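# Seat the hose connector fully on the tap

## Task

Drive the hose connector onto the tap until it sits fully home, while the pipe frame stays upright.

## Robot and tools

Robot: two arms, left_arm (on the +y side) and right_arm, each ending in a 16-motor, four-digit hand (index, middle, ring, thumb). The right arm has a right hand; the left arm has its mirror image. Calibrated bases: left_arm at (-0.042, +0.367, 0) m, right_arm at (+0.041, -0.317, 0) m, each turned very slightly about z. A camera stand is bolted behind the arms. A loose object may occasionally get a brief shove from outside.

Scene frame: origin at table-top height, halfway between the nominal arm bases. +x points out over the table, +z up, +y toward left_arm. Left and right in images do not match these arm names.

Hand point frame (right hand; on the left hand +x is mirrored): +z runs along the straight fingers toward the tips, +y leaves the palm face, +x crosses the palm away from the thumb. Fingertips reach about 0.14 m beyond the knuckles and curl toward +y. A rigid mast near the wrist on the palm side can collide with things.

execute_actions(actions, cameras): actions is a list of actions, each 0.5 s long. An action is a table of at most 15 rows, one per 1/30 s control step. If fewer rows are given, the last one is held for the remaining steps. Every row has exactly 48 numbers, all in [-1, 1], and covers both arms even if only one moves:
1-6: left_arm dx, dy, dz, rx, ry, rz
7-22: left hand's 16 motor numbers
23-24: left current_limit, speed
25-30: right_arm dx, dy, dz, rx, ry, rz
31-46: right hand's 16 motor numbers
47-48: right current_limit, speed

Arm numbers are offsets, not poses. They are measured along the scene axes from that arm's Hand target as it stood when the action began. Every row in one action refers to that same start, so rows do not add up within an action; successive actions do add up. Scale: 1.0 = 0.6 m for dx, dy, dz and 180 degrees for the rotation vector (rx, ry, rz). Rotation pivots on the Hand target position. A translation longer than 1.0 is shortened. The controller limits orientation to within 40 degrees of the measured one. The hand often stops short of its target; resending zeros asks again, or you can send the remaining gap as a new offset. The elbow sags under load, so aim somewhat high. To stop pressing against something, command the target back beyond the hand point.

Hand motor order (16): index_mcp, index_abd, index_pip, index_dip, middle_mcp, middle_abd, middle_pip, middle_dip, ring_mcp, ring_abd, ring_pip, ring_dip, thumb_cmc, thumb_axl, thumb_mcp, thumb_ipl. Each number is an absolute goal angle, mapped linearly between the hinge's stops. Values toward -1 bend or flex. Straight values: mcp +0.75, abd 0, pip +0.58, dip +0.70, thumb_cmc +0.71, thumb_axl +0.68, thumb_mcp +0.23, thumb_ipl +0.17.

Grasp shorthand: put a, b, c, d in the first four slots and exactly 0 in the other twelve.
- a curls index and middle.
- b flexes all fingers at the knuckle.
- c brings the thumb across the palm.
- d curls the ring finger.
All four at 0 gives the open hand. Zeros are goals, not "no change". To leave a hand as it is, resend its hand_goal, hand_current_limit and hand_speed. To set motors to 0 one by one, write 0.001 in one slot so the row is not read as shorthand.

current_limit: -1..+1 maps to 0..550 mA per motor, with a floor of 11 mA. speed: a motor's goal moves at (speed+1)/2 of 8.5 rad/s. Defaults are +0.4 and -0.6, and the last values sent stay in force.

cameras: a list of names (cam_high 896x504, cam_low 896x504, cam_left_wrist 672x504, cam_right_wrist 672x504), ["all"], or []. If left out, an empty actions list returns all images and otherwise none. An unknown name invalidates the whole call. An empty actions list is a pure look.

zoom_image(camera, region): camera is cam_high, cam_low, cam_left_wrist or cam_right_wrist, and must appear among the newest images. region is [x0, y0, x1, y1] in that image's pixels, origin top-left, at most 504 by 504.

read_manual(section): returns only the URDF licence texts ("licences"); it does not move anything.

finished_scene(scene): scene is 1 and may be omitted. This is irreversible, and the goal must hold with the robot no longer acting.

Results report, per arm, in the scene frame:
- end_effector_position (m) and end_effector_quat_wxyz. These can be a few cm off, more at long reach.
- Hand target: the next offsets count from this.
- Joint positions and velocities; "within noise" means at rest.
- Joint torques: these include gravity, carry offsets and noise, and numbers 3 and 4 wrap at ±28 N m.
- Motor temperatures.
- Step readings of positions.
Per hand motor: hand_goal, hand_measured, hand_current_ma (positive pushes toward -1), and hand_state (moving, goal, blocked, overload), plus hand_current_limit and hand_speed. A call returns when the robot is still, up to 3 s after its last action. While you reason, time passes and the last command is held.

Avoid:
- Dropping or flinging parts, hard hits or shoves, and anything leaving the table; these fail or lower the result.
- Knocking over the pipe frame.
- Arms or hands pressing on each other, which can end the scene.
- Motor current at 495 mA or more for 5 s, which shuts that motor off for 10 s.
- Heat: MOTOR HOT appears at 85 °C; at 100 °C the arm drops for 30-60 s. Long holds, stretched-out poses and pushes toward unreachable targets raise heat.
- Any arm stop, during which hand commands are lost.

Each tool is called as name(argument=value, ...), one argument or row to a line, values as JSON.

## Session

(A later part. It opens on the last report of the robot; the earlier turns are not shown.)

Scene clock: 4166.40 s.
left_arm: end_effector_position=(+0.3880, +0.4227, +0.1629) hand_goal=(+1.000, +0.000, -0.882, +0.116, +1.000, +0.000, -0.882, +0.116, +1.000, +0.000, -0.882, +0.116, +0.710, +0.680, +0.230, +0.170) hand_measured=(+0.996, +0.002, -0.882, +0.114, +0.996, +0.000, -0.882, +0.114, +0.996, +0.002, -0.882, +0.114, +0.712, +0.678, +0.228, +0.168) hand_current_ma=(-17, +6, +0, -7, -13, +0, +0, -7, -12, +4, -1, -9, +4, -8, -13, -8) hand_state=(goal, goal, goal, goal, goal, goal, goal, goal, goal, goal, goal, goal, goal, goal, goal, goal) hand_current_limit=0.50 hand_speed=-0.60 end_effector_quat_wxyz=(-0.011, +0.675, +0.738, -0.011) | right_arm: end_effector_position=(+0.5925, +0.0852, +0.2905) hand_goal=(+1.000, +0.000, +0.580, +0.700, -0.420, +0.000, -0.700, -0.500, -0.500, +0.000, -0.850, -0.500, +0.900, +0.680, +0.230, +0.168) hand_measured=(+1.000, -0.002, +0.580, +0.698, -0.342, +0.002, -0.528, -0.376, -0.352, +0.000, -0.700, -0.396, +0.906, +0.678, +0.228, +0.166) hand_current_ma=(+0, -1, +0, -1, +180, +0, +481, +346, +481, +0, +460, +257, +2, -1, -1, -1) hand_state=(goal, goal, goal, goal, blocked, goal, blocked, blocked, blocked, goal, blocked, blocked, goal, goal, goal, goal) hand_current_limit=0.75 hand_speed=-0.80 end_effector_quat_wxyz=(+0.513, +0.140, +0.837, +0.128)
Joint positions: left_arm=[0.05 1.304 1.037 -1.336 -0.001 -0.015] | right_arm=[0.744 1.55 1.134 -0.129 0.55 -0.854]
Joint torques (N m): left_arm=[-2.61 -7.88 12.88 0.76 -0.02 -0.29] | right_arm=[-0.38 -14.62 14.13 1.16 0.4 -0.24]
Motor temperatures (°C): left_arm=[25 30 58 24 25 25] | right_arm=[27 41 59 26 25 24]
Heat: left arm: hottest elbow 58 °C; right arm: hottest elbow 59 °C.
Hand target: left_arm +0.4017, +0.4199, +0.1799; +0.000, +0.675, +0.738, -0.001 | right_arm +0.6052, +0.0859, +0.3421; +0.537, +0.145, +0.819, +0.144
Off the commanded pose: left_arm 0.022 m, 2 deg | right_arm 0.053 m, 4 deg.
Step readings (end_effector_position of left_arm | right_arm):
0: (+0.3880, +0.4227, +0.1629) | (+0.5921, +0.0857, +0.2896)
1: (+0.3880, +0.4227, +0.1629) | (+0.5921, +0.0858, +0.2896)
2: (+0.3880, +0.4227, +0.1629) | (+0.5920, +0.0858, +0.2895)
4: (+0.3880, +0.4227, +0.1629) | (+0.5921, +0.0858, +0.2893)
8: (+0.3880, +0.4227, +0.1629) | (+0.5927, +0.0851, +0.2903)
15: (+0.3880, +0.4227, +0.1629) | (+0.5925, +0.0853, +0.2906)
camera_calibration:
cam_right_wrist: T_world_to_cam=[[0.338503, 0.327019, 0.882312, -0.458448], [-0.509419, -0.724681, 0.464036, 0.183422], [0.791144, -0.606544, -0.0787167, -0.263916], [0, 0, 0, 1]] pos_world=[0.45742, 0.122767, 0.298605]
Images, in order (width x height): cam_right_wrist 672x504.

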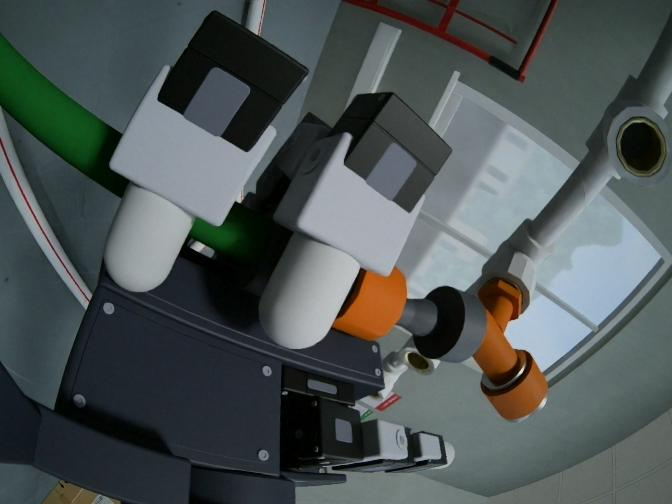

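execute_actions(
  actions=[
    [[0,0,0,0,0,0,1,0,-0.883,0.116,1,0,-0.883,0.116,1,0,-0.883,0.116,0.71,0.68,0.23,0.17,0.5,-0.6,-0.005,0.0035,-0.005,0,0,0,1,0,0.58,0.7,-0.42,0,-0.7,-0.5,-0.5,0,-0.85,-0.5,0.9,0.68,0.23,0.168,0.75,-0.8],[0,0,0,0,0,0,1,0,-0.883,0.116,1,0,-0.883,0.116,1,0,-0.883,0.116,0.71,0.68,0.23,0.17,0.5,-0.6,-0.0098,0.007,-0.0085,0,0,0,1,0,0.58,0.7,-0.42,0,-0.7,-0.5,-0.5,0,-0.85,-0.5,0.9,0.68,0.23,0.168,0.75,-0.8]],
  ],
  cameras=["cam_right_wrist"],
)

zoom_image(
  camera="cam_right_wrist",
  region=[320, 240, 530, 380],
)

Scene clock: 4254.63 s.
left_arm: end_effector_position=(+0.3880, +0.4227, +0.1629) hand_goal=(+1.000, +0.000, -0.882, +0.116, +1.000, +0.000, -0.882, +0.116, +1.000, +0.000, -0.882, +0.116, +0.710, +0.680, +0.230, +0.170) hand_measured=(+0.996, +0.002, -0.882, +0.114, +0.996, +0.000, -0.882, +0.114, +0.996, +0.002, -0.882, +0.114, +0.712, +0.678, +0.228, +0.168) hand_current_ma=(-17, +6, +0, -7, -13, +0, +0, -7, -12, +4, -1, -9, +4, -8, -13, -8) hand_state=(goal, goal, goal, goal, goal, goal, goal, goal, goal, goal, goal, goal, goal, goal, goal, goal) hand_current_limit=0.50 hand_speed=-0.60 end_effector_quat_wxyz=(-0.011, +0.675, +0.738, -0.011) | right_arm: end_effector_position=(+0.5926, +0.0848, +0.2906) hand_goal=(+1.000, +0.000, +0.580, +0.700, -0.420, +0.000, -0.700, -0.500, -0.500, +0.000, -0.850, -0.500, +0.900, +0.680, +0.230, +0.168) hand_measured=(+1.000, -0.002, +0.580, +0.698, -0.342, +0.002, -0.528, -0.376, -0.352, +0.000, -0.700, -0.396, +0.906, +0.678, +0.228, +0.166) hand_current_ma=(+0, -1, +0, -1, +180, +0, +481, +346, +481, +0, +460, +257, +2, -1, -1, -1) hand_state=(goal, goal, goal, goal, blocked, goal, blocked, blocked, blocked, goal, blocked, blocked, goal, goal, goal, goal) hand_current_limit=0.75 hand_speed=-0.80 end_effector_quat_wxyz=(+0.514, +0.141, +0.837, +0.127)
Joint positions: left_arm=[0.05 1.304 1.037 -1.336 -0.001 -0.015] | right_arm=[0.744 1.55 1.134 -0.129 0.556 -0.854]
Joint torques (N m): left_arm=[-2.55 -7.88 12.89 0.76 -0.02 -0.3] | right_arm=[1.2 -14.97 13.18 1.5 0.6 -0.17]
Motor temperatures (°C): left_arm=[25 30 58 24 25 25] | right_arm=[27 45 60 26 25 24]
Heat: left arm: hottest elbow 58 °C; right arm: hottest elbow 60 °C.
Hand target: left_arm +0.4017, +0.4199, +0.1799; +0.000, +0.675, +0.738, -0.001 | right_arm +0.5993, +0.0902, +0.3370; +0.537, +0.145, +0.819, +0.144
Off the commanded pose: left_arm 0.022 m, 2 deg | right_arm 0.047 m, 4 deg.
Step readings (end_effector_position of left_arm | right_arm):
0: (+0.3880, +0.4227, +0.1629) | (+0.5925, +0.0852, +0.2905)
1: (+0.3880, +0.4227, +0.1629) | (+0.5925, +0.0852, +0.2905)
2: (+0.3880, +0.4227, +0.1629) | (+0.5925, +0.0852, +0.2905)
4: (+0.3880, +0.4227, +0.1629) | (+0.5926, +0.0851, +0.2905)
8: (+0.3880, +0.4227, +0.1629) | (+0.5926, +0.0849, +0.2906)
15: (+0.3880, +0.4227, +0.1629) | (+0.5926, +0.0849, +0.2906)
camera_calibration:
cam_right_wrist: T_world_to_cam=[[0.338205, 0.32753, 0.882237, -0.458242], [-0.512961, -0.721807, 0.464614, 0.184729], [0.788979, -0.609688, -0.0761086, -0.263485], [0, 0, 0, 1]] pos_world=[0.457623, 0.122783, 0.298396]
Images, in order (width x height): cam_right_wrist 672x504.

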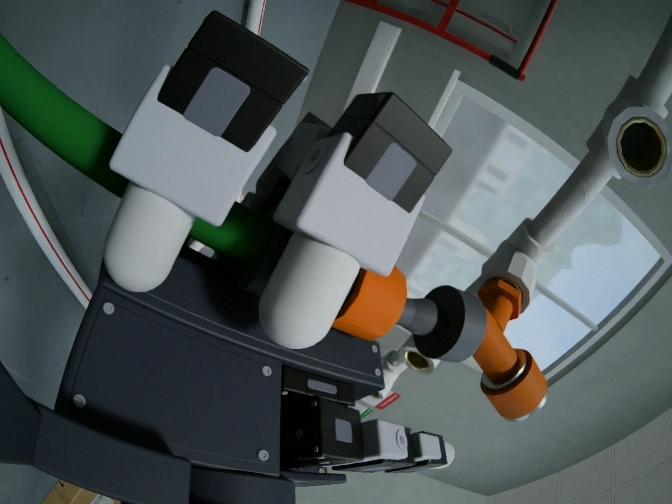

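Scaled by 2.400 from the camera's 672x504 image, which has a finer 960x720 frame.

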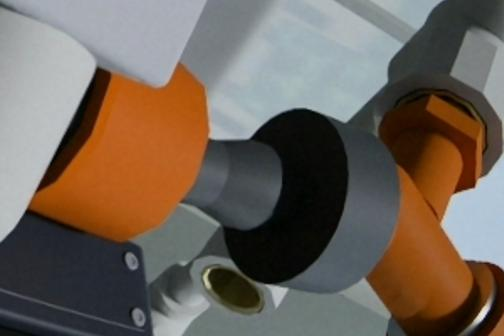

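execute_actions(
  actions=[
    [[0,0,0,0,0,0,1,0,-0.883,0.116,1,0,-0.883,0.116,1,0,-0.883,0.116,0.71,0.68,0.23,0.17,0.5,-0.6,-0.0033,0.0033,-0.006,0,0,0,1,0,0.58,0.7,-0.42,0,-0.7,-0.5,-0.5,0,-0.85,-0.5,0.9,0.68,0.23,0.168,0.75,-0.8],[0,0,0,0,0,0,1,0,-0.883,0.116,1,0,-0.883,0.116,1,0,-0.883,0.116,0.71,0.68,0.23,0.17,0.5,-0.6,-0.0067,0.0067,-0.012,0,0,0,1,0,0.58,0.7,-0.42,0,-0.7,-0.5,-0.5,0,-0.85,-0.5,0.9,0.68,0.23,0.168,0.75,-0.8]],
  ],
  cameras=[],
)

Scene clock: 4265.63 s.
left_arm: end_effector_position=(+0.3880, +0.4227, +0.1629) hand_goal=(+1.000, +0.000, -0.882, +0.116, +1.000, +0.000, -0.882, +0.116, +1.000, +0.000, -0.882, +0.116, +0.710, +0.680, +0.230, +0.170) hand_measured=(+0.996, +0.002, -0.882, +0.114, +0.996, +0.000, -0.882, +0.114, +0.996, +0.002, -0.882, +0.114, +0.712, +0.678, +0.228, +0.168) hand_current_ma=(-17, +6, +0, -7, -13, +0, +0, -7, -12, +4, -1, -9, +4, -8, -13, -8) hand_state=(goal, goal, goal, goal, goal, goal, goal, goal, goal, goal, goal, goal, goal, goal, goal, goal) hand_current_limit=0.50 hand_speed=-0.60 end_effector_quat_wxyz=(-0.011, +0.675, +0.738, -0.011) | right_arm: end_effector_position=(+0.5918, +0.0853, +0.2909) hand_goal=(+1.000, +0.000, +0.580, +0.700, -0.420, +0.000, -0.700, -0.500, -0.500, +0.000, -0.850, -0.500, +0.900, +0.680, +0.230, +0.168) hand_measured=(+1.000, -0.002, +0.580, +0.698, -0.342, +0.002, -0.528, -0.376, -0.352, +0.000, -0.700, -0.396, +0.906, +0.678, +0.228, +0.166) hand_current_ma=(+0, -1, +0, -1, +180, +0, +481, +346, +481, +0, +460, +257, +2, -1, -1, -1) hand_state=(goal, goal, goal, goal, blocked, goal, blocked, blocked, blocked, goal, blocked, blocked, goal, goal, goal, goal) hand_current_limit=0.75 hand_speed=-0.80 end_effector_quat_wxyz=(+0.516, +0.142, +0.836, +0.123)
Joint positions: left_arm=[0.05 1.304 1.037 -1.336 -0.001 -0.015] | right_arm=[0.749 1.55 1.134 -0.129 0.568 -0.854]
Joint torques (N m): left_arm=[-2.61 -7.88 12.89 0.76 -0.02 -0.3] | right_arm=[1.49 -14.45 12.19 2.07 0.53 -0.11]
Motor temperatures (°C): left_arm=[25 30 58 24 25 25] | right_arm=[27 45 59 26 26 24]
Heat: left arm: hottest elbow 58 °C; right arm: hottest elbow 59 °C.
Hand target: left_arm +0.4017, +0.4199, +0.1799; +0.000, +0.675, +0.738, -0.001 | right_arm +0.5952, +0.0942, +0.3298; +0.537, +0.144, +0.819, +0.144
Off the commanded pose: left_arm 0.022 m, 2 deg | right_arm 0.040 m, 4 deg.
Step readings (end_effector_position of left_arm | right_arm):
0: (+0.3880, +0.4227, +0.1629) | (+0.5926, +0.0848, +0.2906)
1: (+0.3880, +0.4227, +0.1629) | (+0.5926, +0.0848, +0.2906)
2: (+0.3880, +0.4227, +0.1629) | (+0.5925, +0.0849, +0.2906)
4: (+0.3880, +0.4227, +0.1629) | (+0.5923, +0.0849, +0.2908)
8: (+0.3880, +0.4227, +0.1629) | (+0.5921, +0.0849, +0.2909)
15: (+0.3880, +0.4227, +0.1629) | (+0.5917, +0.0854, +0.2909)
No camera images: "cameras" was empty.

execute_actions(
  actions=[
    [[0,0,0,0,0,0,1,0,-0.883,0.116,1,0,-0.883,0.116,1,0,-0.883,0.116,0.71,0.68,0.23,0.17,0.5,-0.6,-0.003,0.003,-0.003,0,0,0,1,0,0.58,0.7,-0.42,0,-0.7,-0.5,-0.5,0,-0.85,-0.5,0.9,0.68,0.23,0.168,0.75,-0.8],[0,0,0,0,0,0,1,0,-0.883,0.116,1,0,-0.883,0.116,1,0,-0.883,0.116,0.71,0.68,0.23,0.17,0.5,-0.6,-0.006,0.006,-0.006,0,0,0,1,0,0.58,0.7,-0.42,0,-0.7,-0.5,-0.5,0,-0.85,-0.5,0.9,0.68,0.23,0.168,0.75,-0.8]],
  ],
  cameras=["cam_right_wrist"],
)

zoom_image(
  camera="cam_right_wrist",
  region=[320, 240, 530, 380],
)

Scene clock: 4277.43 s.
left_arm: end_effector_position=(+0.3880, +0.4227, +0.1629) hand_goal=(+1.000, +0.000, -0.882, +0.116, +1.000, +0.000, -0.882, +0.116, +1.000, +0.000, -0.882, +0.116, +0.710, +0.680, +0.230, +0.170) hand_measured=(+0.996, +0.002, -0.882, +0.114, +0.996, +0.000, -0.882, +0.114, +0.996, +0.002, -0.882, +0.114, +0.712, +0.678, +0.228, +0.168) hand_current_ma=(-17, +6, +0, -7, -13, +0, +0, -7, -12, +4, -1, -9, +4, -8, -13, -8) hand_state=(goal, goal, goal, goal, goal, goal, goal, goal, goal, goal, goal, goal, goal, goal, goal, goal) hand_current_limit=0.50 hand_speed=-0.60 end_effector_quat_wxyz=(-0.011, +0.675, +0.738, -0.011) | right_arm: end_effector_position=(+0.5888, +0.0888, +0.2912) hand_goal=(+1.000, +0.000, +0.580, +0.700, -0.420, +0.000, -0.700, -0.500, -0.500, +0.000, -0.850, -0.500, +0.900, +0.680, +0.230, +0.168) hand_measured=(+1.000, -0.002, +0.580, +0.698, -0.342, +0.002, -0.528, -0.376, -0.352, +0.000, -0.700, -0.396, +0.906, +0.678, +0.228, +0.166) hand_current_ma=(+0, -1, +0, -1, +180, +0, +481, +346, +481, +0, +460, +257, +2, -1, -1, -1) hand_state=(goal, goal, goal, goal, blocked, goal, blocked, blocked, blocked, goal, blocked, blocked, goal, goal, goal, goal) hand_current_limit=0.75 hand_speed=-0.80 end_effector_quat_wxyz=(+0.518, +0.140, +0.835, +0.122)
Joint positions: left_arm=[0.05 1.304 1.037 -1.336 -0.001 -0.015] | right_arm=[0.758 1.55 1.134 -0.129 0.578 -0.854]
Joint torques (N m): left_arm=[-2.61 -7.82 12.89 0.76 -0.02 -0.29] | right_arm=[1.9 -14.27 11.75 2.3 0.48 -0.05]
Motor temperatures (°C): left_arm=[25 30 58 24 25 25] | right_arm=[27 44 59 26 26 24]
Heat: left arm: hottest elbow 58 °C; right arm: hottest elbow 59 °C.
Hand target: left_arm +0.4017, +0.4199, +0.1799; +0.000, +0.675, +0.738, -0.001 | right_arm +0.5917, +0.0977, +0.3262; +0.537, +0.145, +0.819, +0.144
Off the commanded pose: left_arm 0.022 m, 2 deg | right_arm 0.036 m, 4 deg.
Step readings (end_effector_position of left_arm | right_arm):
0: (+0.3880, +0.4227, +0.1629) | (+0.5918, +0.0853, +0.2909)
1: (+0.3880, +0.4227, +0.1629) | (+0.5918, +0.0853, +0.2909)
2: (+0.3880, +0.4227, +0.1629) | (+0.5917, +0.0854, +0.2910)
4: (+0.3880, +0.4227, +0.1629) | (+0.5910, +0.0861, +0.2911)
8: (+0.3880, +0.4227, +0.1629) | (+0.5891, +0.0885, +0.2912)
15: (+0.3880, +0.4227, +0.1629) | (+0.5888, +0.0889, +0.2912)
camera_calibration:
cam_right_wrist: T_world_to_cam=[[0.333373, 0.333523, 0.88183, -0.456404], [-0.520159, -0.715031, 0.467081, 0.188379], [0.786319, -0.614404, -0.0648868, -0.259286], [0, 0, 0, 1]] pos_world=[0.454021, 0.127612, 0.297658]
Images, in order (width x height): cam_right_wrist 672x504.

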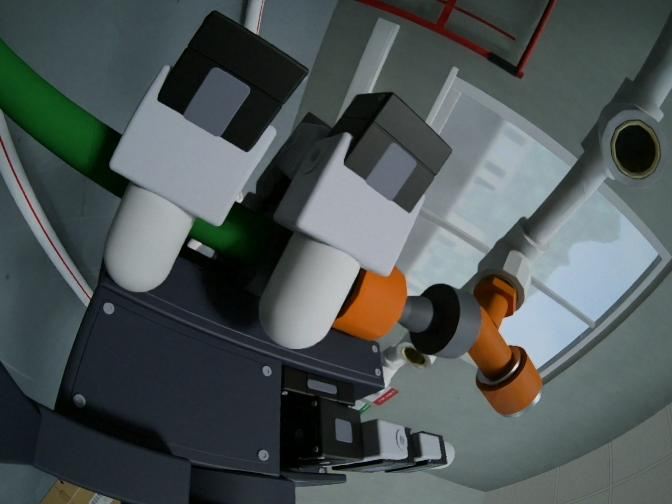

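Scaled by 2.400 from the camera's 672x504 image, which has a finer 960x720 frame.

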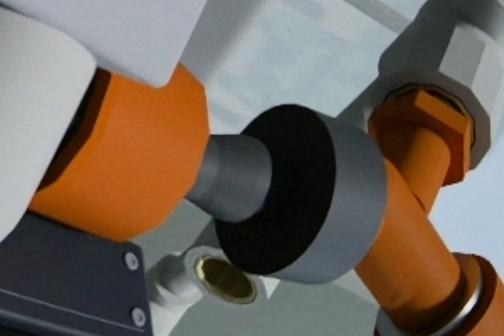

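execute_actions(
  actions=[
    [[0,0,0,0,0,0,1,0,-0.883,0.116,1,0,-0.883,0.116,1,0,-0.883,0.116,0.71,0.68,0.23,0.17,0.5,-0.6,0.008,-0.004,0.013,0,0,0,1,0,0.58,0.7,-0.42,0,-0.7,-0.5,-0.5,0,-0.85,-0.5,0.9,0.68,0.23,0.168,0.75,-0.8],[0,0,0,0,0,0,1,0,-0.883,0.116,1,0,-0.883,0.116,1,0,-0.883,0.116,0.71,0.68,0.23,0.17,0.5,-0.6,0.0155,-0.008,0.026,0,0,0,1,0,0.58,0.7,-0.42,0,-0.7,-0.5,-0.5,0,-0.85,-0.5,0.9,0.68,0.23,0.168,0.75,-0.8]],
  ],
  cameras=["cam_right_wrist"],
)

zoom_image(
  camera="cam_right_wrist",
  region=[320, 240, 530, 380],
)

Scene clock: 4299.43 s.
left_arm: end_effector_position=(+0.3880, +0.4227, +0.1629) hand_goal=(+1.000, +0.000, -0.882, +0.116, +1.000, +0.000, -0.882, +0.116, +1.000, +0.000, -0.882, +0.116, +0.710, +0.680, +0.230, +0.170) hand_measured=(+0.996, +0.002, -0.882, +0.114, +0.996, +0.000, -0.882, +0.114, +0.996, +0.002, -0.882, +0.114, +0.712, +0.678, +0.228, +0.168) hand_current_ma=(-17, +6, +0, -7, -13, +0, +0, -7, -12, +4, -1, -9, +4, -8, -13, -8) hand_state=(goal, goal, goal, goal, goal, goal, goal, goal, goal, goal, goal, goal, goal, goal, goal, goal) hand_current_limit=0.50 hand_speed=-0.60 end_effector_quat_wxyz=(-0.011, +0.675, +0.738, -0.011) | right_arm: end_effector_position=(+0.5904, +0.0898, +0.2947) hand_goal=(+1.000, +0.000, +0.580, +0.700, -0.420, +0.000, -0.700, -0.500, -0.500, +0.000, -0.850, -0.500, +0.900, +0.680, +0.230, +0.168) hand_measured=(+1.000, -0.002, +0.580, +0.698, -0.342, +0.002, -0.528, -0.376, -0.352, +0.000, -0.700, -0.396, +0.906, +0.678, +0.228, +0.166) hand_current_ma=(+0, -1, +0, -1, +180, +0, +481, +346, +481, +0, +460, +257, +2, -1, -1, -1) hand_state=(goal, goal, goal, goal, blocked, goal, blocked, blocked, blocked, goal, blocked, blocked, goal, goal, goal, goal) hand_current_limit=0.75 hand_speed=-0.80 end_effector_quat_wxyz=(+0.517, +0.139, +0.835, +0.127)
Joint positions: left_arm=[0.05 1.304 1.037 -1.336 -0.001 -0.015] | right_arm=[0.755 1.55 1.142 -0.132 0.567 -0.854]
Joint torques (N m): left_arm=[-2.49 -7.88 12.89 0.77 -0.02 -0.3] | right_arm=[0.26 -15.03 13.72 1.14 0.31 -0.17]
Motor temperatures (°C): left_arm=[25 30 59 24 25 25] | right_arm=[27 44 58 27 26 24]
Heat: left arm: hottest elbow 59 °C; right arm: hottest elbow 58 °C.
Hand target: left_arm +0.4017, +0.4199, +0.1799; +0.000, +0.675, +0.738, -0.001 | right_arm +0.6010, +0.0930, +0.3418; +0.537, +0.145, +0.819, +0.144
Off the commanded pose: left_arm 0.022 m, 2 deg | right_arm 0.048 m, 4 deg.
Step readings (end_effector_position of left_arm | right_arm):
0: (+0.3880, +0.4227, +0.1629) | (+0.5888, +0.0888, +0.2912)
1: (+0.3880, +0.4227, +0.1629) | (+0.5888, +0.0888, +0.2912)
2: (+0.3880, +0.4227, +0.1629) | (+0.5888, +0.0889, +0.2912)
4: (+0.3880, +0.4227, +0.1629) | (+0.5885, +0.0894, +0.2911)
8: (+0.3880, +0.4227, +0.1629) | (+0.5884, +0.0900, +0.2912)
15: (+0.3880, +0.4227, +0.1629) | (+0.5903, +0.0896, +0.2942)
camera_calibration:
cam_right_wrist: T_world_to_cam=[[0.331843, 0.329295, 0.883994, -0.459723], [-0.51527, -0.721675, 0.462258, 0.18733], [0.790175, -0.608892, -0.0698068, -0.261123], [0, 0, 0, 1]] pos_world=[0.455414, 0.127581, 0.301569]
Images, in order (width x height): cam_right_wrist 672x504.

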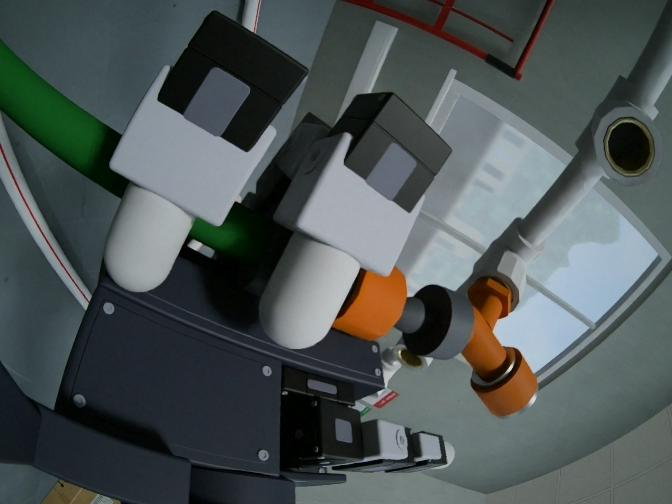

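Scaled by 2.400 from the camera's 672x504 image, which has a finer 960x720 frame.

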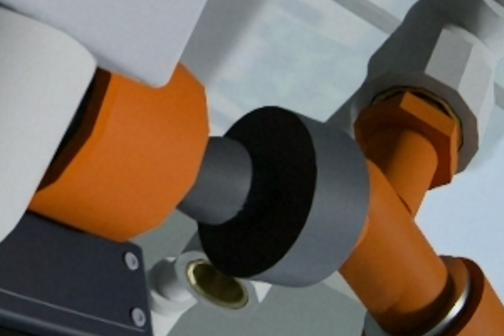

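zoom_image(
  camera="cam_right_wrist",
  region=[325, 255, 425, 345],
)

Scaled by 5.040 from the camera's 672x504 image, which has a finer 960x720 frame.

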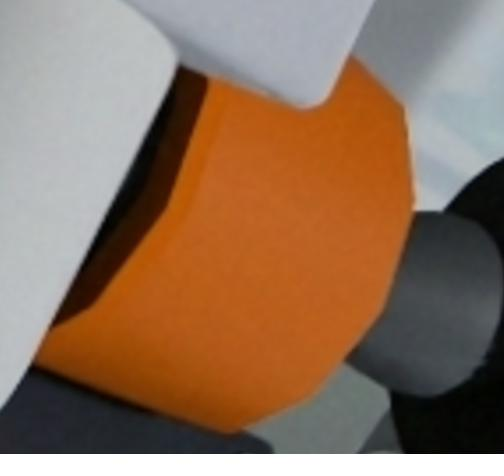

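execute_actions(
  actions=[
    [[0,0,0,0,0,0,1,0,-0.883,0.116,1,0,-0.883,0.116,1,0,-0.883,0.116,0.71,0.68,0.23,0.17,0.5,-0.6,0.001,-0.0025,0.005,0,0,0,1,0,0.58,0.7,-0.42,0,-0.7,-0.5,-0.5,0,-0.85,-0.5,0.9,0.68,0.23,0.168,0.75,-0.8],[0,0,0,0,0,0,1,0,-0.883,0.116,1,0,-0.883,0.116,1,0,-0.883,0.116,0.71,0.68,0.23,0.17,0.5,-0.6,0.002,-0.005,0.0105,0,0,0,1,0,0.58,0.7,-0.42,0,-0.7,-0.5,-0.5,0,-0.85,-0.5,0.9,0.68,0.23,0.168,0.75,-0.8]],
  ],
  cameras=["cam_right_wrist"],
)

zoom_image(
  camera="cam_right_wrist",
  region=[320, 240, 530, 380],
)

Scene clock: 4473.00 s.
left_arm: end_effector_position=(+0.3880, +0.4227, +0.1629) hand_goal=(+1.000, +0.000, -0.882, +0.116, +1.000, +0.000, -0.882, +0.116, +1.000, +0.000, -0.882, +0.116, +0.710, +0.680, +0.230, +0.170) hand_measured=(+0.996, +0.002, -0.882, +0.114, +0.996, +0.000, -0.882, +0.114, +0.996, +0.002, -0.882, +0.114, +0.712, +0.678, +0.228, +0.168) hand_current_ma=(-17, +6, +0, -7, -13, +0, +0, -7, -12, +4, -1, -9, +4, -8, -13, -8) hand_state=(goal, goal, goal, goal, goal, goal, goal, goal, goal, goal, goal, goal, goal, goal, goal, goal) hand_current_limit=0.50 hand_speed=-0.60 end_effector_quat_wxyz=(-0.011, +0.675, +0.738, -0.011) | right_arm: end_effector_position=(+0.5915, +0.0873, +0.2992) hand_goal=(+1.000, +0.000, +0.580, +0.700, -0.420, +0.000, -0.700, -0.500, -0.500, +0.000, -0.850, -0.500, +0.900, +0.680, +0.230, +0.168) hand_measured=(+1.000, -0.002, +0.580, +0.698, -0.342, +0.002, -0.528, -0.376, -0.352, +0.000, -0.700, -0.396, +0.906, +0.678, +0.228, +0.166) hand_current_ma=(+0, -1, +0, -1, +180, +0, +481, +346, +481, +0, +460, +257, +2, -1, -1, -1) hand_state=(goal, goal, goal, goal, blocked, goal, blocked, blocked, blocked, goal, blocked, blocked, goal, goal, goal, goal) hand_current_limit=0.75 hand_speed=-0.80 end_effector_quat_wxyz=(+0.515, +0.140, +0.836, +0.127)
Joint positions: left_arm=[0.05 1.304 1.037 -1.336 -0.001 -0.015] | right_arm=[0.749 1.543 1.148 -0.147 0.56 -0.854]
Joint torques (N m): left_arm=[-2.55 -7.94 12.88 0.75 -0.02 -0.3] | right_arm=[0.44 -14.86 13.97 1.26 0.31 -0.17]
Motor temperatures (°C): left_arm=[25 30 59 24 25 25] | right_arm=[27 45 70 26 25 24]
Heat: left arm: hottest elbow 59 °C; right arm: hottest elbow 70 °C.
Hand target: left_arm +0.4017, +0.4199, +0.1799; +0.000, +0.675, +0.738, -0.001 | right_arm +0.6021, +0.0901, +0.3483; +0.537, +0.144, +0.819, +0.144
Off the commanded pose: left_arm 0.022 m, 2 deg | right_arm 0.050 m, 4 deg.
Step readings (end_effector_position of left_arm | right_arm):
0: (+0.3880, +0.4227, +0.1629) | (+0.5904, +0.0897, +0.2946)
1: (+0.3880, +0.4227, +0.1629) | (+0.5904, +0.0898, +0.2946)
2: (+0.3880, +0.4227, +0.1629) | (+0.5905, +0.0896, +0.2945)
4: (+0.3880, +0.4227, +0.1629) | (+0.5905, +0.0894, +0.2944)
8: (+0.3880, +0.4227, +0.1629) | (+0.5909, +0.0883, +0.2958)
15: (+0.3880, +0.4227, +0.1629) | (+0.5916, +0.0872, +0.2993)
camera_calibration:
cam_right_wrist: T_world_to_cam=[[0.3347, 0.327992, 0.883401, -0.464602], [-0.513869, -0.722284, 0.462865, 0.183145], [0.789882, -0.608874, -0.073204, -0.261941], [0, 0, 0, 1]] pos_world=[0.456518, 0.125179, 0.306483]
Images, in order (width x height): cam_right_wrist 672x504.

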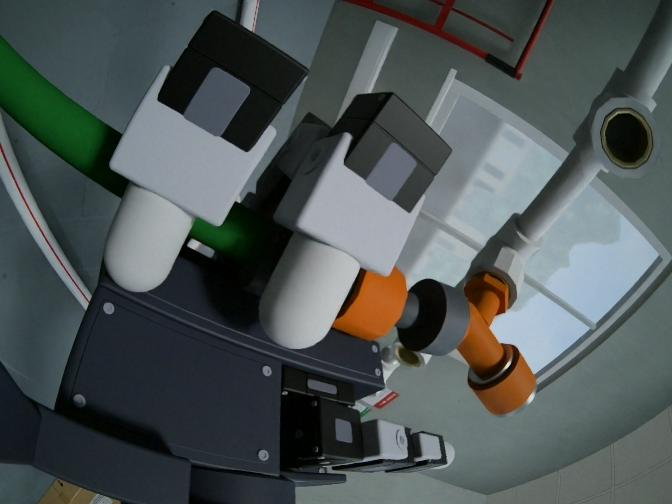

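Scaled by 2.400 from the camera's 672x504 image, which has a finer 960x720 frame.

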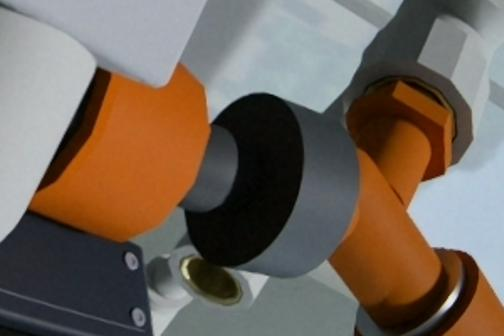

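execute_actions(
  actions=[
    [[0,0,0,0,0,0,1,0,-0.883,0.116,1,0,-0.883,0.116,1,0,-0.883,0.116,0.71,0.68,0.23,0.17,0.5,-0.6,0.003,-0.001,0.008,0,0,0,1,0,0.58,0.7,-0.42,0,-0.7,-0.5,-0.5,0,-0.85,-0.5,0.9,0.68,0.23,0.168,0.75,-0.8],[0,0,0,0,0,0,1,0,-0.883,0.116,1,0,-0.883,0.116,1,0,-0.883,0.116,0.71,0.68,0.23,0.17,0.5,-0.6,0.0062,-0.0022,0.0155,0,0,0,1,0,0.58,0.7,-0.42,0,-0.7,-0.5,-0.5,0,-0.85,-0.5,0.9,0.68,0.23,0.168,0.75,-0.8]],
  ],
  cameras=["cam_right_wrist"],
)

zoom_image(
  camera="cam_right_wrist",
  region=[320, 240, 530, 380],
)

Scene clock: 4491.37 s.
left_arm: end_effector_position=(+0.3880, +0.4227, +0.1629) hand_goal=(+1.000, +0.000, -0.882, +0.116, +1.000, +0.000, -0.882, +0.116, +1.000, +0.000, -0.882, +0.116, +0.710, +0.680, +0.230, +0.170) hand_measured=(+0.996, +0.002, -0.882, +0.114, +0.996, +0.000, -0.882, +0.114, +0.996, +0.002, -0.882, +0.114, +0.712, +0.678, +0.228, +0.168) hand_current_ma=(-17, +6, +0, -7, -13, +0, +0, -7, -12, +4, -1, -9, +4, -8, -13, -8) hand_state=(goal, goal, goal, goal, goal, goal, goal, goal, goal, goal, goal, goal, goal, goal, goal, goal) hand_current_limit=0.50 hand_speed=-0.60 end_effector_quat_wxyz=(-0.011, +0.675, +0.738, -0.011) | right_arm: end_effector_position=(+0.5958, +0.0856, +0.3074) hand_goal=(+1.000, +0.000, +0.580, +0.700, -0.420, +0.000, -0.700, -0.500, -0.500, +0.000, -0.850, -0.500, +0.900, +0.680, +0.230, +0.168) hand_measured=(+1.000, -0.002, +0.580, +0.698, -0.342, +0.002, -0.528, -0.376, -0.352, +0.000, -0.700, -0.396, +0.906, +0.678, +0.228, +0.166) hand_current_ma=(+0, -1, +0, -1, +180, +0, +481, +346, +481, +0, +460, +257, +2, -1, -1, -1) hand_state=(goal, goal, goal, goal, blocked, goal, blocked, blocked, blocked, goal, blocked, blocked, goal, goal, goal, goal) hand_current_limit=0.75 hand_speed=-0.80 end_effector_quat_wxyz=(+0.515, +0.142, +0.836, +0.127)
Joint positions: left_arm=[0.05 1.304 1.037 -1.336 -0.001 -0.015] | right_arm=[0.742 1.54 1.169 -0.17 0.555 -0.854]
Joint torques (N m): left_arm=[-2.61 -7.94 12.86 0.76 -0.02 -0.29] | right_arm=[0.26 -14.86 14.2 1.07 0.29 -0.21]
Motor temperatures (°C): left_arm=[25 30 60 24 25 25] | right_arm=[27 43 70 26 25 24]
Heat: left arm: hottest elbow 60 °C; right arm: hottest elbow 70 °C.
Hand target: left_arm +0.4017, +0.4199, +0.1799; +0.000, +0.675, +0.738, -0.001 | right_arm +0.6058, +0.0888, +0.3576; +0.537, +0.144, +0.819, +0.144
Off the commanded pose: left_arm 0.022 m, 2 deg | right_arm 0.051 m, 4 deg.
Step readings (end_effector_position of left_arm | right_arm):
0: (+0.3880, +0.4227, +0.1629) | (+0.5915, +0.0873, +0.2992)
1: (+0.3880, +0.4227, +0.1629) | (+0.5915, +0.0873, +0.2992)
2: (+0.3880, +0.4227, +0.1629) | (+0.5916, +0.0872, +0.2991)
4: (+0.3880, +0.4227, +0.1629) | (+0.5918, +0.0875, +0.2993)
8: (+0.3880, +0.4227, +0.1629) | (+0.5939, +0.0863, +0.3019)
15: (+0.3880, +0.4227, +0.1629) | (+0.5957, +0.0855, +0.3072)
camera_calibration:
cam_right_wrist: T_world_to_cam=[[0.337184, 0.325261, 0.883466, -0.474051], [-0.514952, -0.721872, 0.462305, 0.181064], [0.788119, -0.610824, -0.0759102, -0.263591], [0, 0, 0, 1]] pos_world=[0.460823, 0.123887, 0.315092]
Images, in order (width x height): cam_right_wrist 672x504.

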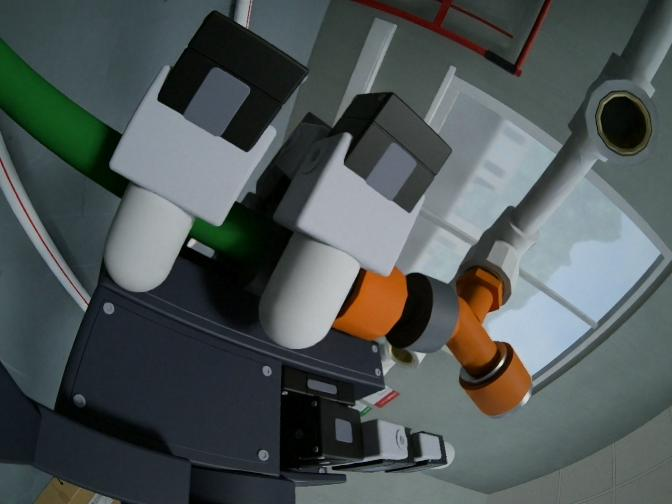

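Scaled by 2.400 from the camera's 672x504 image, which has a finer 960x720 frame.

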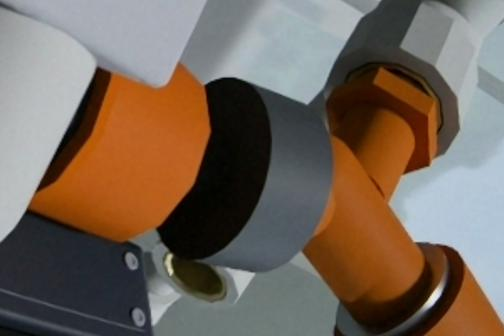

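execute_actions(
  actions=[
    [[0,0,0,0,0,0,1,0,-0.883,0.116,1,0,-0.883,0.116,1,0,-0.883,0.116,0.71,0.68,0.23,0.17,0.5,-0.6,0.0025,-0.001,0.006,0,0,0,1,0,0.58,0.7,-0.42,0,-0.7,-0.5,-0.5,0,-0.85,-0.5,0.9,0.68,0.23,0.168,0.75,-0.8],[0,0,0,0,0,0,1,0,-0.883,0.116,1,0,-0.883,0.116,1,0,-0.883,0.116,0.71,0.68,0.23,0.17,0.5,-0.6,0.005,-0.0018,0.0125,0,0,0,1,0,0.58,0.7,-0.42,0,-0.7,-0.5,-0.5,0,-0.85,-0.5,0.9,0.68,0.23,0.168,0.75,-0.8]],
  ],
  cameras=["cam_right_wrist", "cam_high"],
)

zoom_image(
  camera="cam_right_wrist",
  region=[320, 240, 530, 380],
)

zoom_image(
  camera="cam_high",
  region=[395, 190, 475, 250],
)

Scene clock: 4505.63 s.
left_arm: end_effector_position=(+0.3880, +0.4227, +0.1629) hand_goal=(+1.000, +0.000, -0.882, +0.116, +1.000, +0.000, -0.882, +0.116, +1.000, +0.000, -0.882, +0.116, +0.710, +0.680, +0.230, +0.170) hand_measured=(+0.996, +0.002, -0.882, +0.114, +0.996, +0.000, -0.882, +0.114, +0.996, +0.002, -0.882, +0.114, +0.712, +0.678, +0.228, +0.168) hand_current_ma=(-17, +6, +0, -7, -13, +0, +0, -7, -12, +4, -1, -9, +4, -8, -13, -8) hand_state=(goal, goal, goal, goal, goal, goal, goal, goal, goal, goal, goal, goal, goal, goal, goal, goal) hand_current_limit=0.50 hand_speed=-0.60 end_effector_quat_wxyz=(-0.011, +0.675, +0.738, -0.011) | right_arm: end_effector_position=(+0.5981, +0.0839, +0.3087) hand_goal=(+1.000, +0.000, +0.580, +0.700, -0.420, +0.000, -0.700, -0.500, -0.500, +0.000, -0.850, -0.500, +0.900, +0.680, +0.230, +0.168) hand_measured=(+1.000, -0.002, +0.580, +0.698, -0.342, +0.002, -0.528, -0.376, -0.352, +0.000, -0.700, -0.396, +0.906, +0.678, +0.228, +0.166) hand_current_ma=(+0, -1, +0, -1, +180, +0, +481, +346, +481, +0, +460, +257, +2, -1, -1, -1) hand_state=(goal, goal, goal, goal, blocked, goal, blocked, blocked, blocked, goal, blocked, blocked, goal, goal, goal, goal) hand_current_limit=0.75 hand_speed=-0.80 end_effector_quat_wxyz=(+0.511, +0.141, +0.839, +0.124)
Joint positions: left_arm=[0.05 1.304 1.037 -1.336 -0.001 -0.015] | right_arm=[0.737 1.54 1.18 -0.191 0.551 -0.855]
Joint torques (N m): left_arm=[-2.61 -7.88 12.88 0.76 -0.02 -0.29] | right_arm=[0.44 -15.03 14.63 1.29 0.27 -0.24]
Motor temperatures (°C): left_arm=[25 30 60 24 25 25] | right_arm=[27 44 68 26 25 24]
Heat: left arm: hottest elbow 60 °C; right arm: hottest elbow 68 °C.
Hand target: left_arm +0.4017, +0.4199, +0.1799; +0.000, +0.675, +0.738, -0.001 | right_arm +0.6088, +0.0876, +0.3649; +0.537, +0.144, +0.819, +0.144
Off the commanded pose: left_arm 0.022 m, 2 deg | right_arm 0.058 m, 4 deg.
Step readings (end_effector_position of left_arm | right_arm):
0: (+0.3880, +0.4227, +0.1629) | (+0.5958, +0.0856, +0.3074)
1: (+0.3880, +0.4227, +0.1629) | (+0.5958, +0.0856, +0.3074)
2: (+0.3880, +0.4227, +0.1629) | (+0.5959, +0.0855, +0.3075)
4: (+0.3880, +0.4227, +0.1629) | (+0.5965, +0.0849, +0.3073)
8: (+0.3880, +0.4227, +0.1629) | (+0.5979, +0.0841, +0.3085)
15: (+0.3880, +0.4227, +0.1629) | (+0.5981, +0.0839, +0.3089)
camera_calibration:
cam_right_wrist: T_world_to_cam=[[0.345368, 0.330241, 0.878443, -0.479119], [-0.511557, -0.718502, 0.471236, 0.17531], [0.786785, -0.612124, -0.0792106, -0.264469], [0, 0, 0, 1]] pos_world=[0.463234, 0.122297, 0.317317]
Images, in order (width x height): cam_high 896x504, cam_right_wrist 672x504.

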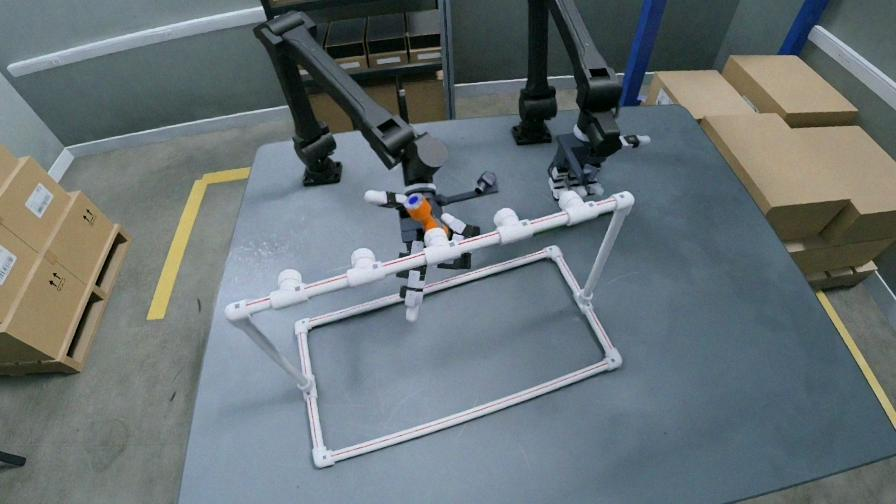

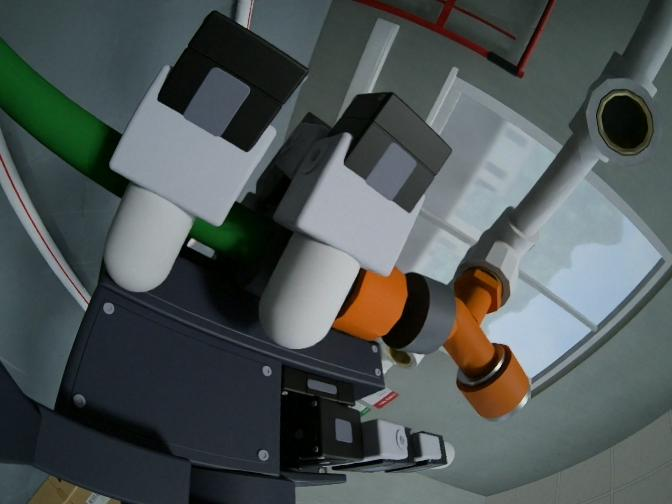

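Scaled by 2.400 from the camera's 672x504 image, which has a finer 960x720 frame.

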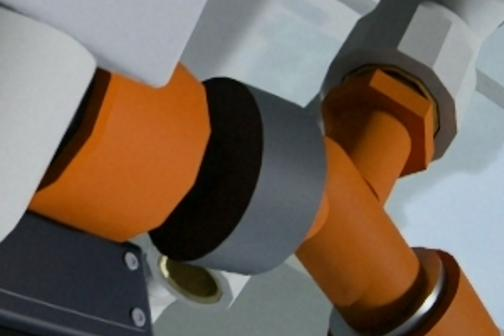

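Scaled by 6.300 from the camera's 896x504 image, which has a finer 1280x720 frame.

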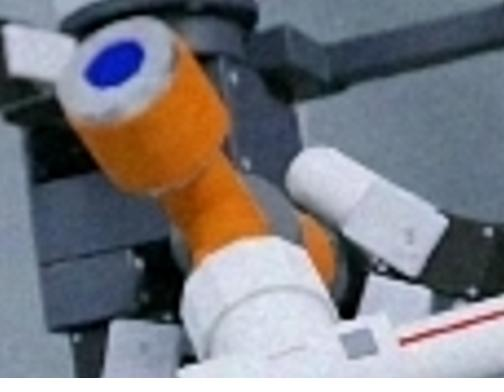

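execute_actions(
  actions=[
    [[0,0,0,0,0,0,1,0,-0.883,0.116,1,0,-0.883,0.116,1,0,-0.883,0.116,0.71,0.68,0.23,0.17,0.5,-0.6,-0.001,0.001,0.008,0,0,0,1,0,0.58,0.7,-0.42,0,-0.7,-0.5,-0.5,0,-0.85,-0.5,0.9,0.68,0.23,0.168,0.75,-0.8],[0,0,0,0,0,0,1,0,-0.883,0.116,1,0,-0.883,0.116,1,0,-0.883,0.116,0.71,0.68,0.23,0.17,0.5,-0.6,-0.0017,0.002,0.0167,0,0,0,1,0,0.58,0.7,-0.42,0,-0.7,-0.5,-0.5,0,-0.85,-0.5,0.9,0.68,0.23,0.168,0.75,-0.8]],
  ],
  cameras=["cam_right_wrist"],
)

zoom_image(
  camera="cam_right_wrist",
  region=[320, 240, 530, 380],
)

Scene clock: 4525.93 s.
left_arm: end_effector_position=(+0.3880, +0.4227, +0.1629) hand_goal=(+1.000, +0.000, -0.882, +0.116, +1.000, +0.000, -0.882, +0.116, +1.000, +0.000, -0.882, +0.116, +0.710, +0.680, +0.230, +0.170) hand_measured=(+0.996, +0.002, -0.882, +0.114, +0.996, +0.000, -0.882, +0.114, +0.996, +0.002, -0.882, +0.114, +0.712, +0.678, +0.228, +0.168) hand_current_ma=(-17, +6, +0, -7, -13, +0, +0, -7, -12, +4, -1, -9, +4, -8, -13, -8) hand_state=(goal, goal, goal, goal, goal, goal, goal, goal, goal, goal, goal, goal, goal, goal, goal, goal) hand_current_limit=0.50 hand_speed=-0.60 end_effector_quat_wxyz=(-0.011, +0.675, +0.738, -0.011) | right_arm: end_effector_position=(+0.5980, +0.0838, +0.3087) hand_goal=(+1.000, +0.000, +0.580, +0.700, -0.420, +0.000, -0.700, -0.500, -0.500, +0.000, -0.850, -0.500, +0.900, +0.680, +0.230, +0.168) hand_measured=(+1.000, -0.002, +0.580, +0.698, -0.342, +0.002, -0.528, -0.376, -0.352, +0.000, -0.700, -0.396, +0.906, +0.678, +0.228, +0.166) hand_current_ma=(+0, -1, +0, -1, +180, +0, +481, +346, +481, +0, +460, +257, +2, -1, -1, -1) hand_state=(goal, goal, goal, goal, blocked, goal, blocked, blocked, blocked, goal, blocked, blocked, goal, goal, goal, goal) hand_current_limit=0.75 hand_speed=-0.80 end_effector_quat_wxyz=(+0.507, +0.139, +0.843, +0.118)
Joint positions: left_arm=[0.05 1.304 1.037 -1.336 -0.001 -0.015] | right_arm=[0.737 1.539 1.19 -0.221 0.551 -0.855]
Joint torques (N m): left_arm=[-2.55 -7.82 12.89 0.77 -0.02 -0.3] | right_arm=[1.44 -15.56 15.05 1.37 0.38 -0.23]
Motor temperatures (°C): left_arm=[25 30 60 24 25 25] | right_arm=[27 45 67 26 25 24]
Heat: left arm: hottest elbow 60 °C; right arm: hottest elbow 67 °C.
Hand target: left_arm +0.4017, +0.4199, +0.1799; +0.000, +0.675, +0.738, -0.001 | right_arm +0.6079, +0.0889, +0.3750; +0.537, +0.144, +0.819, +0.144
Off the commanded pose: left_arm 0.022 m, 2 deg | right_arm 0.067 m, 5 deg.
Step readings (end_effector_position of left_arm | right_arm):
0: (+0.3880, +0.4227, +0.1629) | (+0.5982, +0.0839, +0.3089)
1: (+0.3880, +0.4227, +0.1629) | (+0.5982, +0.0839, +0.3089)
2: (+0.3880, +0.4227, +0.1629) | (+0.5982, +0.0839, +0.3089)
4: (+0.3880, +0.4227, +0.1629) | (+0.5982, +0.0839, +0.3090)
8: (+0.3880, +0.4227, +0.1629) | (+0.5980, +0.0838, +0.3087)
15: (+0.3880, +0.4227, +0.1629) | (+0.5980, +0.0838, +0.3085)
camera_calibration:
cam_right_wrist: T_world_to_cam=[[0.357114, 0.340043, 0.869966, -0.484276], [-0.505137, -0.713127, 0.486094, 0.166382], [0.785689, -0.613043, -0.0828991, -0.262651], [0, 0, 0, 1]] pos_world=[0.463349, 0.12231, 0.318653]
Images, in order (width x height): cam_right_wrist 672x504.

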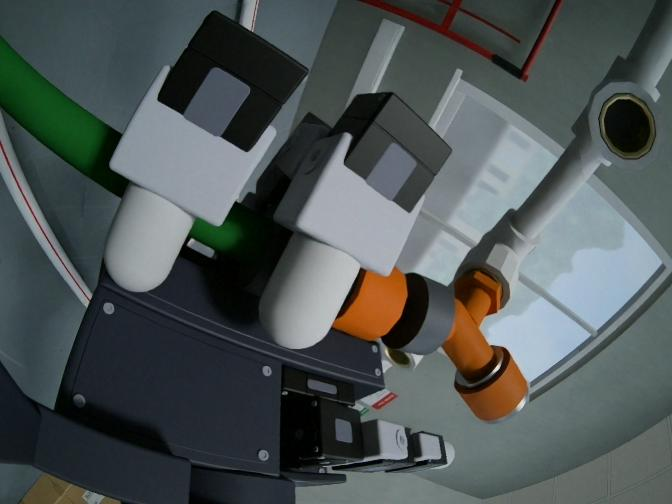

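Scaled by 2.400 from the camera's 672x504 image, which has a finer 960x720 frame.

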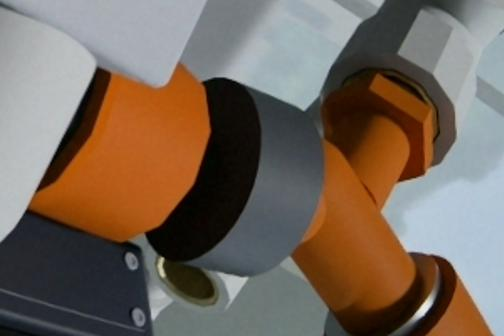

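execute_actions(
  actions=[
    [[0,0,0,0,0,0,1,0,-0.883,0.116,1,0,-0.883,0.116,1,0,-0.883,0.116,0.71,0.68,0.23,0.17,0.5,-0.6,0.0012,0,0.0025,0.0032,-0.0088,-0.0024,1,0,0.58,0.7,-0.42,0,-0.7,-0.5,-0.5,0,-0.85,-0.5,0.9,0.68,0.23,0.168,0.75,-0.8],[0,0,0,0,0,0,1,0,-0.883,0.116,1,0,-0.883,0.116,1,0,-0.883,0.116,0.71,0.68,0.23,0.17,0.5,-0.6,0.0025,0,0.005,0.0064,-0.0175,-0.0048,1,0,0.58,0.7,-0.42,0,-0.7,-0.5,-0.5,0,-0.85,-0.5,0.9,0.68,0.23,0.168,0.75,-0.8]],
  ],
  cameras=["cam_right_wrist"],
)

zoom_image(
  camera="cam_right_wrist",
  region=[320, 240, 530, 380],
)

Scene clock: 4584.00 s.
left_arm: end_effector_position=(+0.3880, +0.4227, +0.1629) hand_goal=(+1.000, +0.000, -0.882, +0.116, +1.000, +0.000, -0.882, +0.116, +1.000, +0.000, -0.882, +0.116, +0.710, +0.680, +0.230, +0.170) hand_measured=(+0.996, +0.002, -0.882, +0.114, +0.996, +0.000, -0.882, +0.114, +0.996, +0.002, -0.882, +0.114, +0.712, +0.678, +0.228, +0.168) hand_current_ma=(-17, +6, +0, -7, -13, +0, +0, -7, -12, +4, -1, -9, +4, -8, -13, -8) hand_state=(goal, goal, goal, goal, goal, goal, goal, goal, goal, goal, goal, goal, goal, goal, goal, goal) hand_current_limit=0.50 hand_speed=-0.60 end_effector_quat_wxyz=(-0.011, +0.675, +0.738, -0.011) | right_arm: end_effector_position=(+0.6005, +0.0839, +0.3139) hand_goal=(+1.000, +0.000, +0.580, +0.700, -0.420, +0.000, -0.700, -0.500, -0.500, +0.000, -0.850, -0.500, +0.900, +0.680, +0.230, +0.168) hand_measured=(+1.000, -0.002, +0.580, +0.698, -0.342, +0.002, -0.530, -0.376, -0.352, +0.000, -0.700, -0.396, +0.906, +0.678, +0.228, +0.166) hand_current_ma=(+0, -1, +0, -1, +180, +1, +481, +346, +481, +0, +460, +257, +2, -1, -1, -1) hand_state=(goal, goal, goal, goal, blocked, goal, blocked, blocked, blocked, goal, blocked, blocked, goal, goal, goal, goal) hand_current_limit=0.75 hand_speed=-0.80 end_effector_quat_wxyz=(+0.520, +0.136, +0.835, +0.114)
Joint positions: left_arm=[0.05 1.304 1.037 -1.336 -0.001 -0.015] | right_arm=[0.737 1.541 1.19 -0.188 0.569 -0.882]
Joint torques (N m): left_arm=[-2.49 -7.82 12.89 0.76 -0.02 -0.3] | right_arm=[1.26 -15.44 13.2 3.85 0.67 -0.03]
Motor temperatures (°C): left_arm=[25 30 60 24 25 25] | right_arm=[27 43 65 26 25 24]
Heat: left arm: hottest elbow 60 °C; right arm: hottest elbow 65 °C.
Hand target: left_arm +0.4017, +0.4199, +0.1799; +0.000, +0.675, +0.738, -0.001 | right_arm +0.6093, +0.0889, +0.3781; +0.559, +0.152, +0.801, +0.152
Off the commanded pose: left_arm 0.022 m, 2 deg | right_arm 0.065 m, 8 deg.
Step readings (end_effector_position of left_arm | right_arm):
0: (+0.3880, +0.4227, +0.1629) | (+0.5980, +0.0838, +0.3086)
1: (+0.3880, +0.4227, +0.1629) | (+0.5980, +0.0838, +0.3086)
2: (+0.3880, +0.4227, +0.1629) | (+0.5981, +0.0836, +0.3086)
4: (+0.3880, +0.4227, +0.1629) | (+0.5991, +0.0825, +0.3102)
8: (+0.3880, +0.4227, +0.1629) | (+0.5999, +0.0828, +0.3133)
15: (+0.3880, +0.4227, +0.1629) | (+0.6005, +0.0838, +0.3139)
camera_calibration:
cam_right_wrist: T_world_to_cam=[[0.33182, 0.349068, 0.876383, -0.477424], [-0.522264, -0.705674, 0.478815, 0.177106], [0.78558, -0.616584, -0.0518511, -0.273436], [0, 0, 0, 1]] pos_world=[0.46572, 0.123036, 0.319427]
Images, in order (width x height): cam_right_wrist 672x504.

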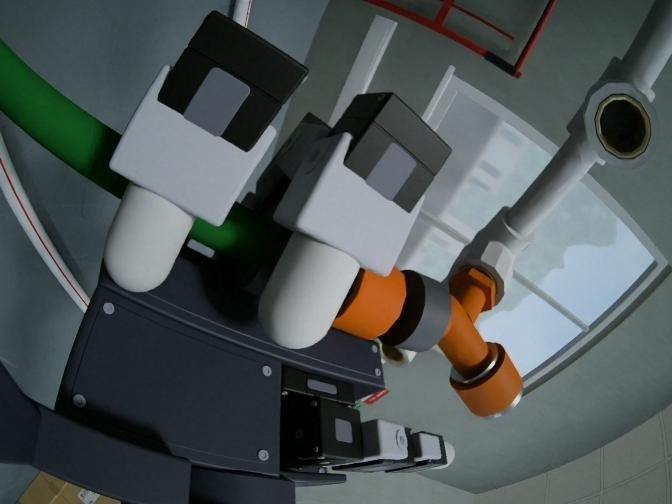

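Scaled by 2.400 from the camera's 672x504 image, which has a finer 960x720 frame.

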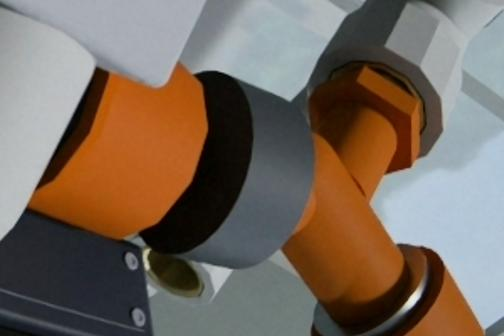

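execute_actions(
  actions=[
    [[0,0,0,0,0,0,1,0,-0.883,0.116,1,0,-0.883,0.116,1,0,-0.883,0.116,0.71,0.68,0.23,0.17,0.5,-0.6,0.002,-0.0007,0.006,0.0016,-0.003,0,1,0,0.58,0.7,-0.42,0,-0.7,-0.5,-0.5,0,-0.85,-0.5,0.9,0.68,0.23,0.168,0.75,-0.8],[0,0,0,0,0,0,1,0,-0.883,0.116,1,0,-0.883,0.116,1,0,-0.883,0.116,0.71,0.68,0.23,0.17,0.5,-0.6,0.004,-0.0013,0.012,0.0032,-0.0064,0,1,0,0.58,0.7,-0.42,0,-0.7,-0.5,-0.5,0,-0.85,-0.5,0.9,0.68,0.23,0.168,0.75,-0.8]],
  ],
  cameras=["cam_right_wrist"],
)

zoom_image(
  camera="cam_right_wrist",
  region=[320, 240, 530, 380],
)

Scene clock: 4608.37 s.
left_arm: end_effector_position=(+0.3880, +0.4227, +0.1629) hand_goal=(+1.000, +0.000, -0.882, +0.116, +1.000, +0.000, -0.882, +0.116, +1.000, +0.000, -0.882, +0.116, +0.710, +0.680, +0.230, +0.170) hand_measured=(+0.996, +0.002, -0.882, +0.114, +0.996, +0.000, -0.882, +0.114, +0.996, +0.002, -0.882, +0.114, +0.712, +0.678, +0.228, +0.168) hand_current_ma=(-17, +6, +0, -7, -13, +0, +0, -7, -12, +4, -1, -9, +4, -8, -13, -8) hand_state=(goal, goal, goal, goal, goal, goal, goal, goal, goal, goal, goal, goal, goal, goal, goal, goal) hand_current_limit=0.50 hand_speed=-0.60 end_effector_quat_wxyz=(-0.011, +0.675, +0.738, -0.011) | right_arm: end_effector_position=(+0.6019, +0.0859, +0.3150) hand_goal=(+1.000, +0.000, +0.580, +0.700, -0.420, +0.000, -0.700, -0.500, -0.500, +0.000, -0.850, -0.500, +0.900, +0.680, +0.230, +0.168) hand_measured=(+1.000, -0.002, +0.580, +0.698, -0.342, +0.004, -0.530, -0.376, -0.352, +0.000, -0.700, -0.396, +0.906, +0.678, +0.228, +0.166) hand_current_ma=(+0, -1, +0, -1, +180, +1, +481, +346, +481, +0, +460, +257, +2, -1, -1, -1) hand_state=(goal, goal, goal, goal, blocked, goal, blocked, blocked, blocked, goal, blocked, blocked, goal, goal, goal, goal) hand_current_limit=0.75 hand_speed=-0.80 end_effector_quat_wxyz=(+0.525, +0.133, +0.832, +0.116)
Joint positions: left_arm=[0.05 1.304 1.037 -1.336 -0.001 -0.015] | right_arm=[0.737 1.546 1.19 -0.168 0.569 -0.893]
Joint torques (N m): left_arm=[-2.67 -7.88 12.89 0.75 -0.02 -0.29] | right_arm=[0.56 -15.74 13.34 4.01 0.57 -0.04]
Motor temperatures (°C): left_arm=[25 30 60 24 25 25] | right_arm=[27 44 64 27 26 24]
Heat: left arm: hottest elbow 60 °C; right arm: hottest elbow 64 °C.
Hand target: left_arm +0.4017, +0.4199, +0.1799; +0.000, +0.675, +0.738, -0.001 | right_arm +0.6117, +0.0881, +0.3851; +0.566, +0.153, +0.795, +0.158
Off the commanded pose: left_arm 0.022 m, 2 deg | right_arm 0.071 m, 8 deg.
Step readings (end_effector_position of left_arm | right_arm):
0: (+0.3880, +0.4227, +0.1629) | (+0.6006, +0.0840, +0.3140)
1: (+0.3880, +0.4227, +0.1629) | (+0.6006, +0.0840, +0.3140)
2: (+0.3880, +0.4227, +0.1629) | (+0.6006, +0.0840, +0.3142)
4: (+0.3880, +0.4227, +0.1629) | (+0.6008, +0.0844, +0.3146)
8: (+0.3880, +0.4227, +0.1629) | (+0.6016, +0.0854, +0.3147)
15: (+0.3880, +0.4227, +0.1629) | (+0.6018, +0.0858, +0.3151)
camera_calibration:
cam_right_wrist: T_world_to_cam=[[0.319408, 0.350858, 0.880271, -0.473333], [-0.524731, -0.708028, 0.472604, 0.182309], [0.789073, -0.612859, -0.0420434, -0.278749], [0, 0, 0, 1]] pos_world=[0.466802, 0.124319, 0.318782]
Images, in order (width x height): cam_right_wrist 672x504.

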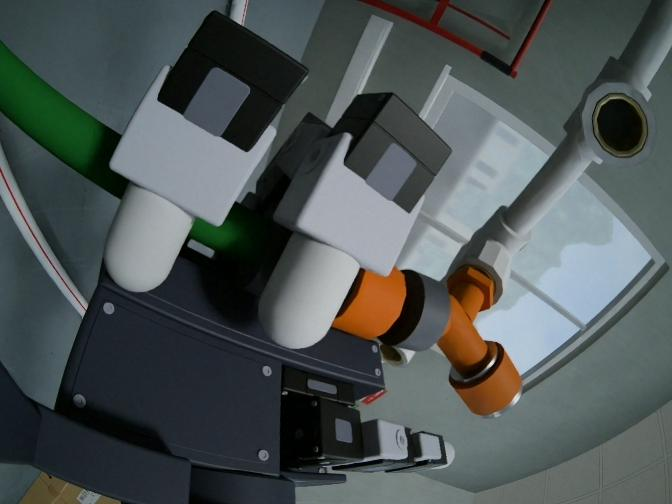

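Scaled by 2.400 from the camera's 672x504 image, which has a finer 960x720 frame.

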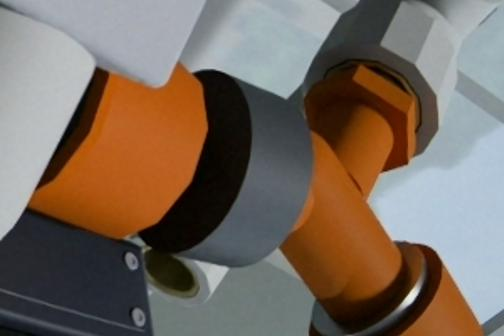

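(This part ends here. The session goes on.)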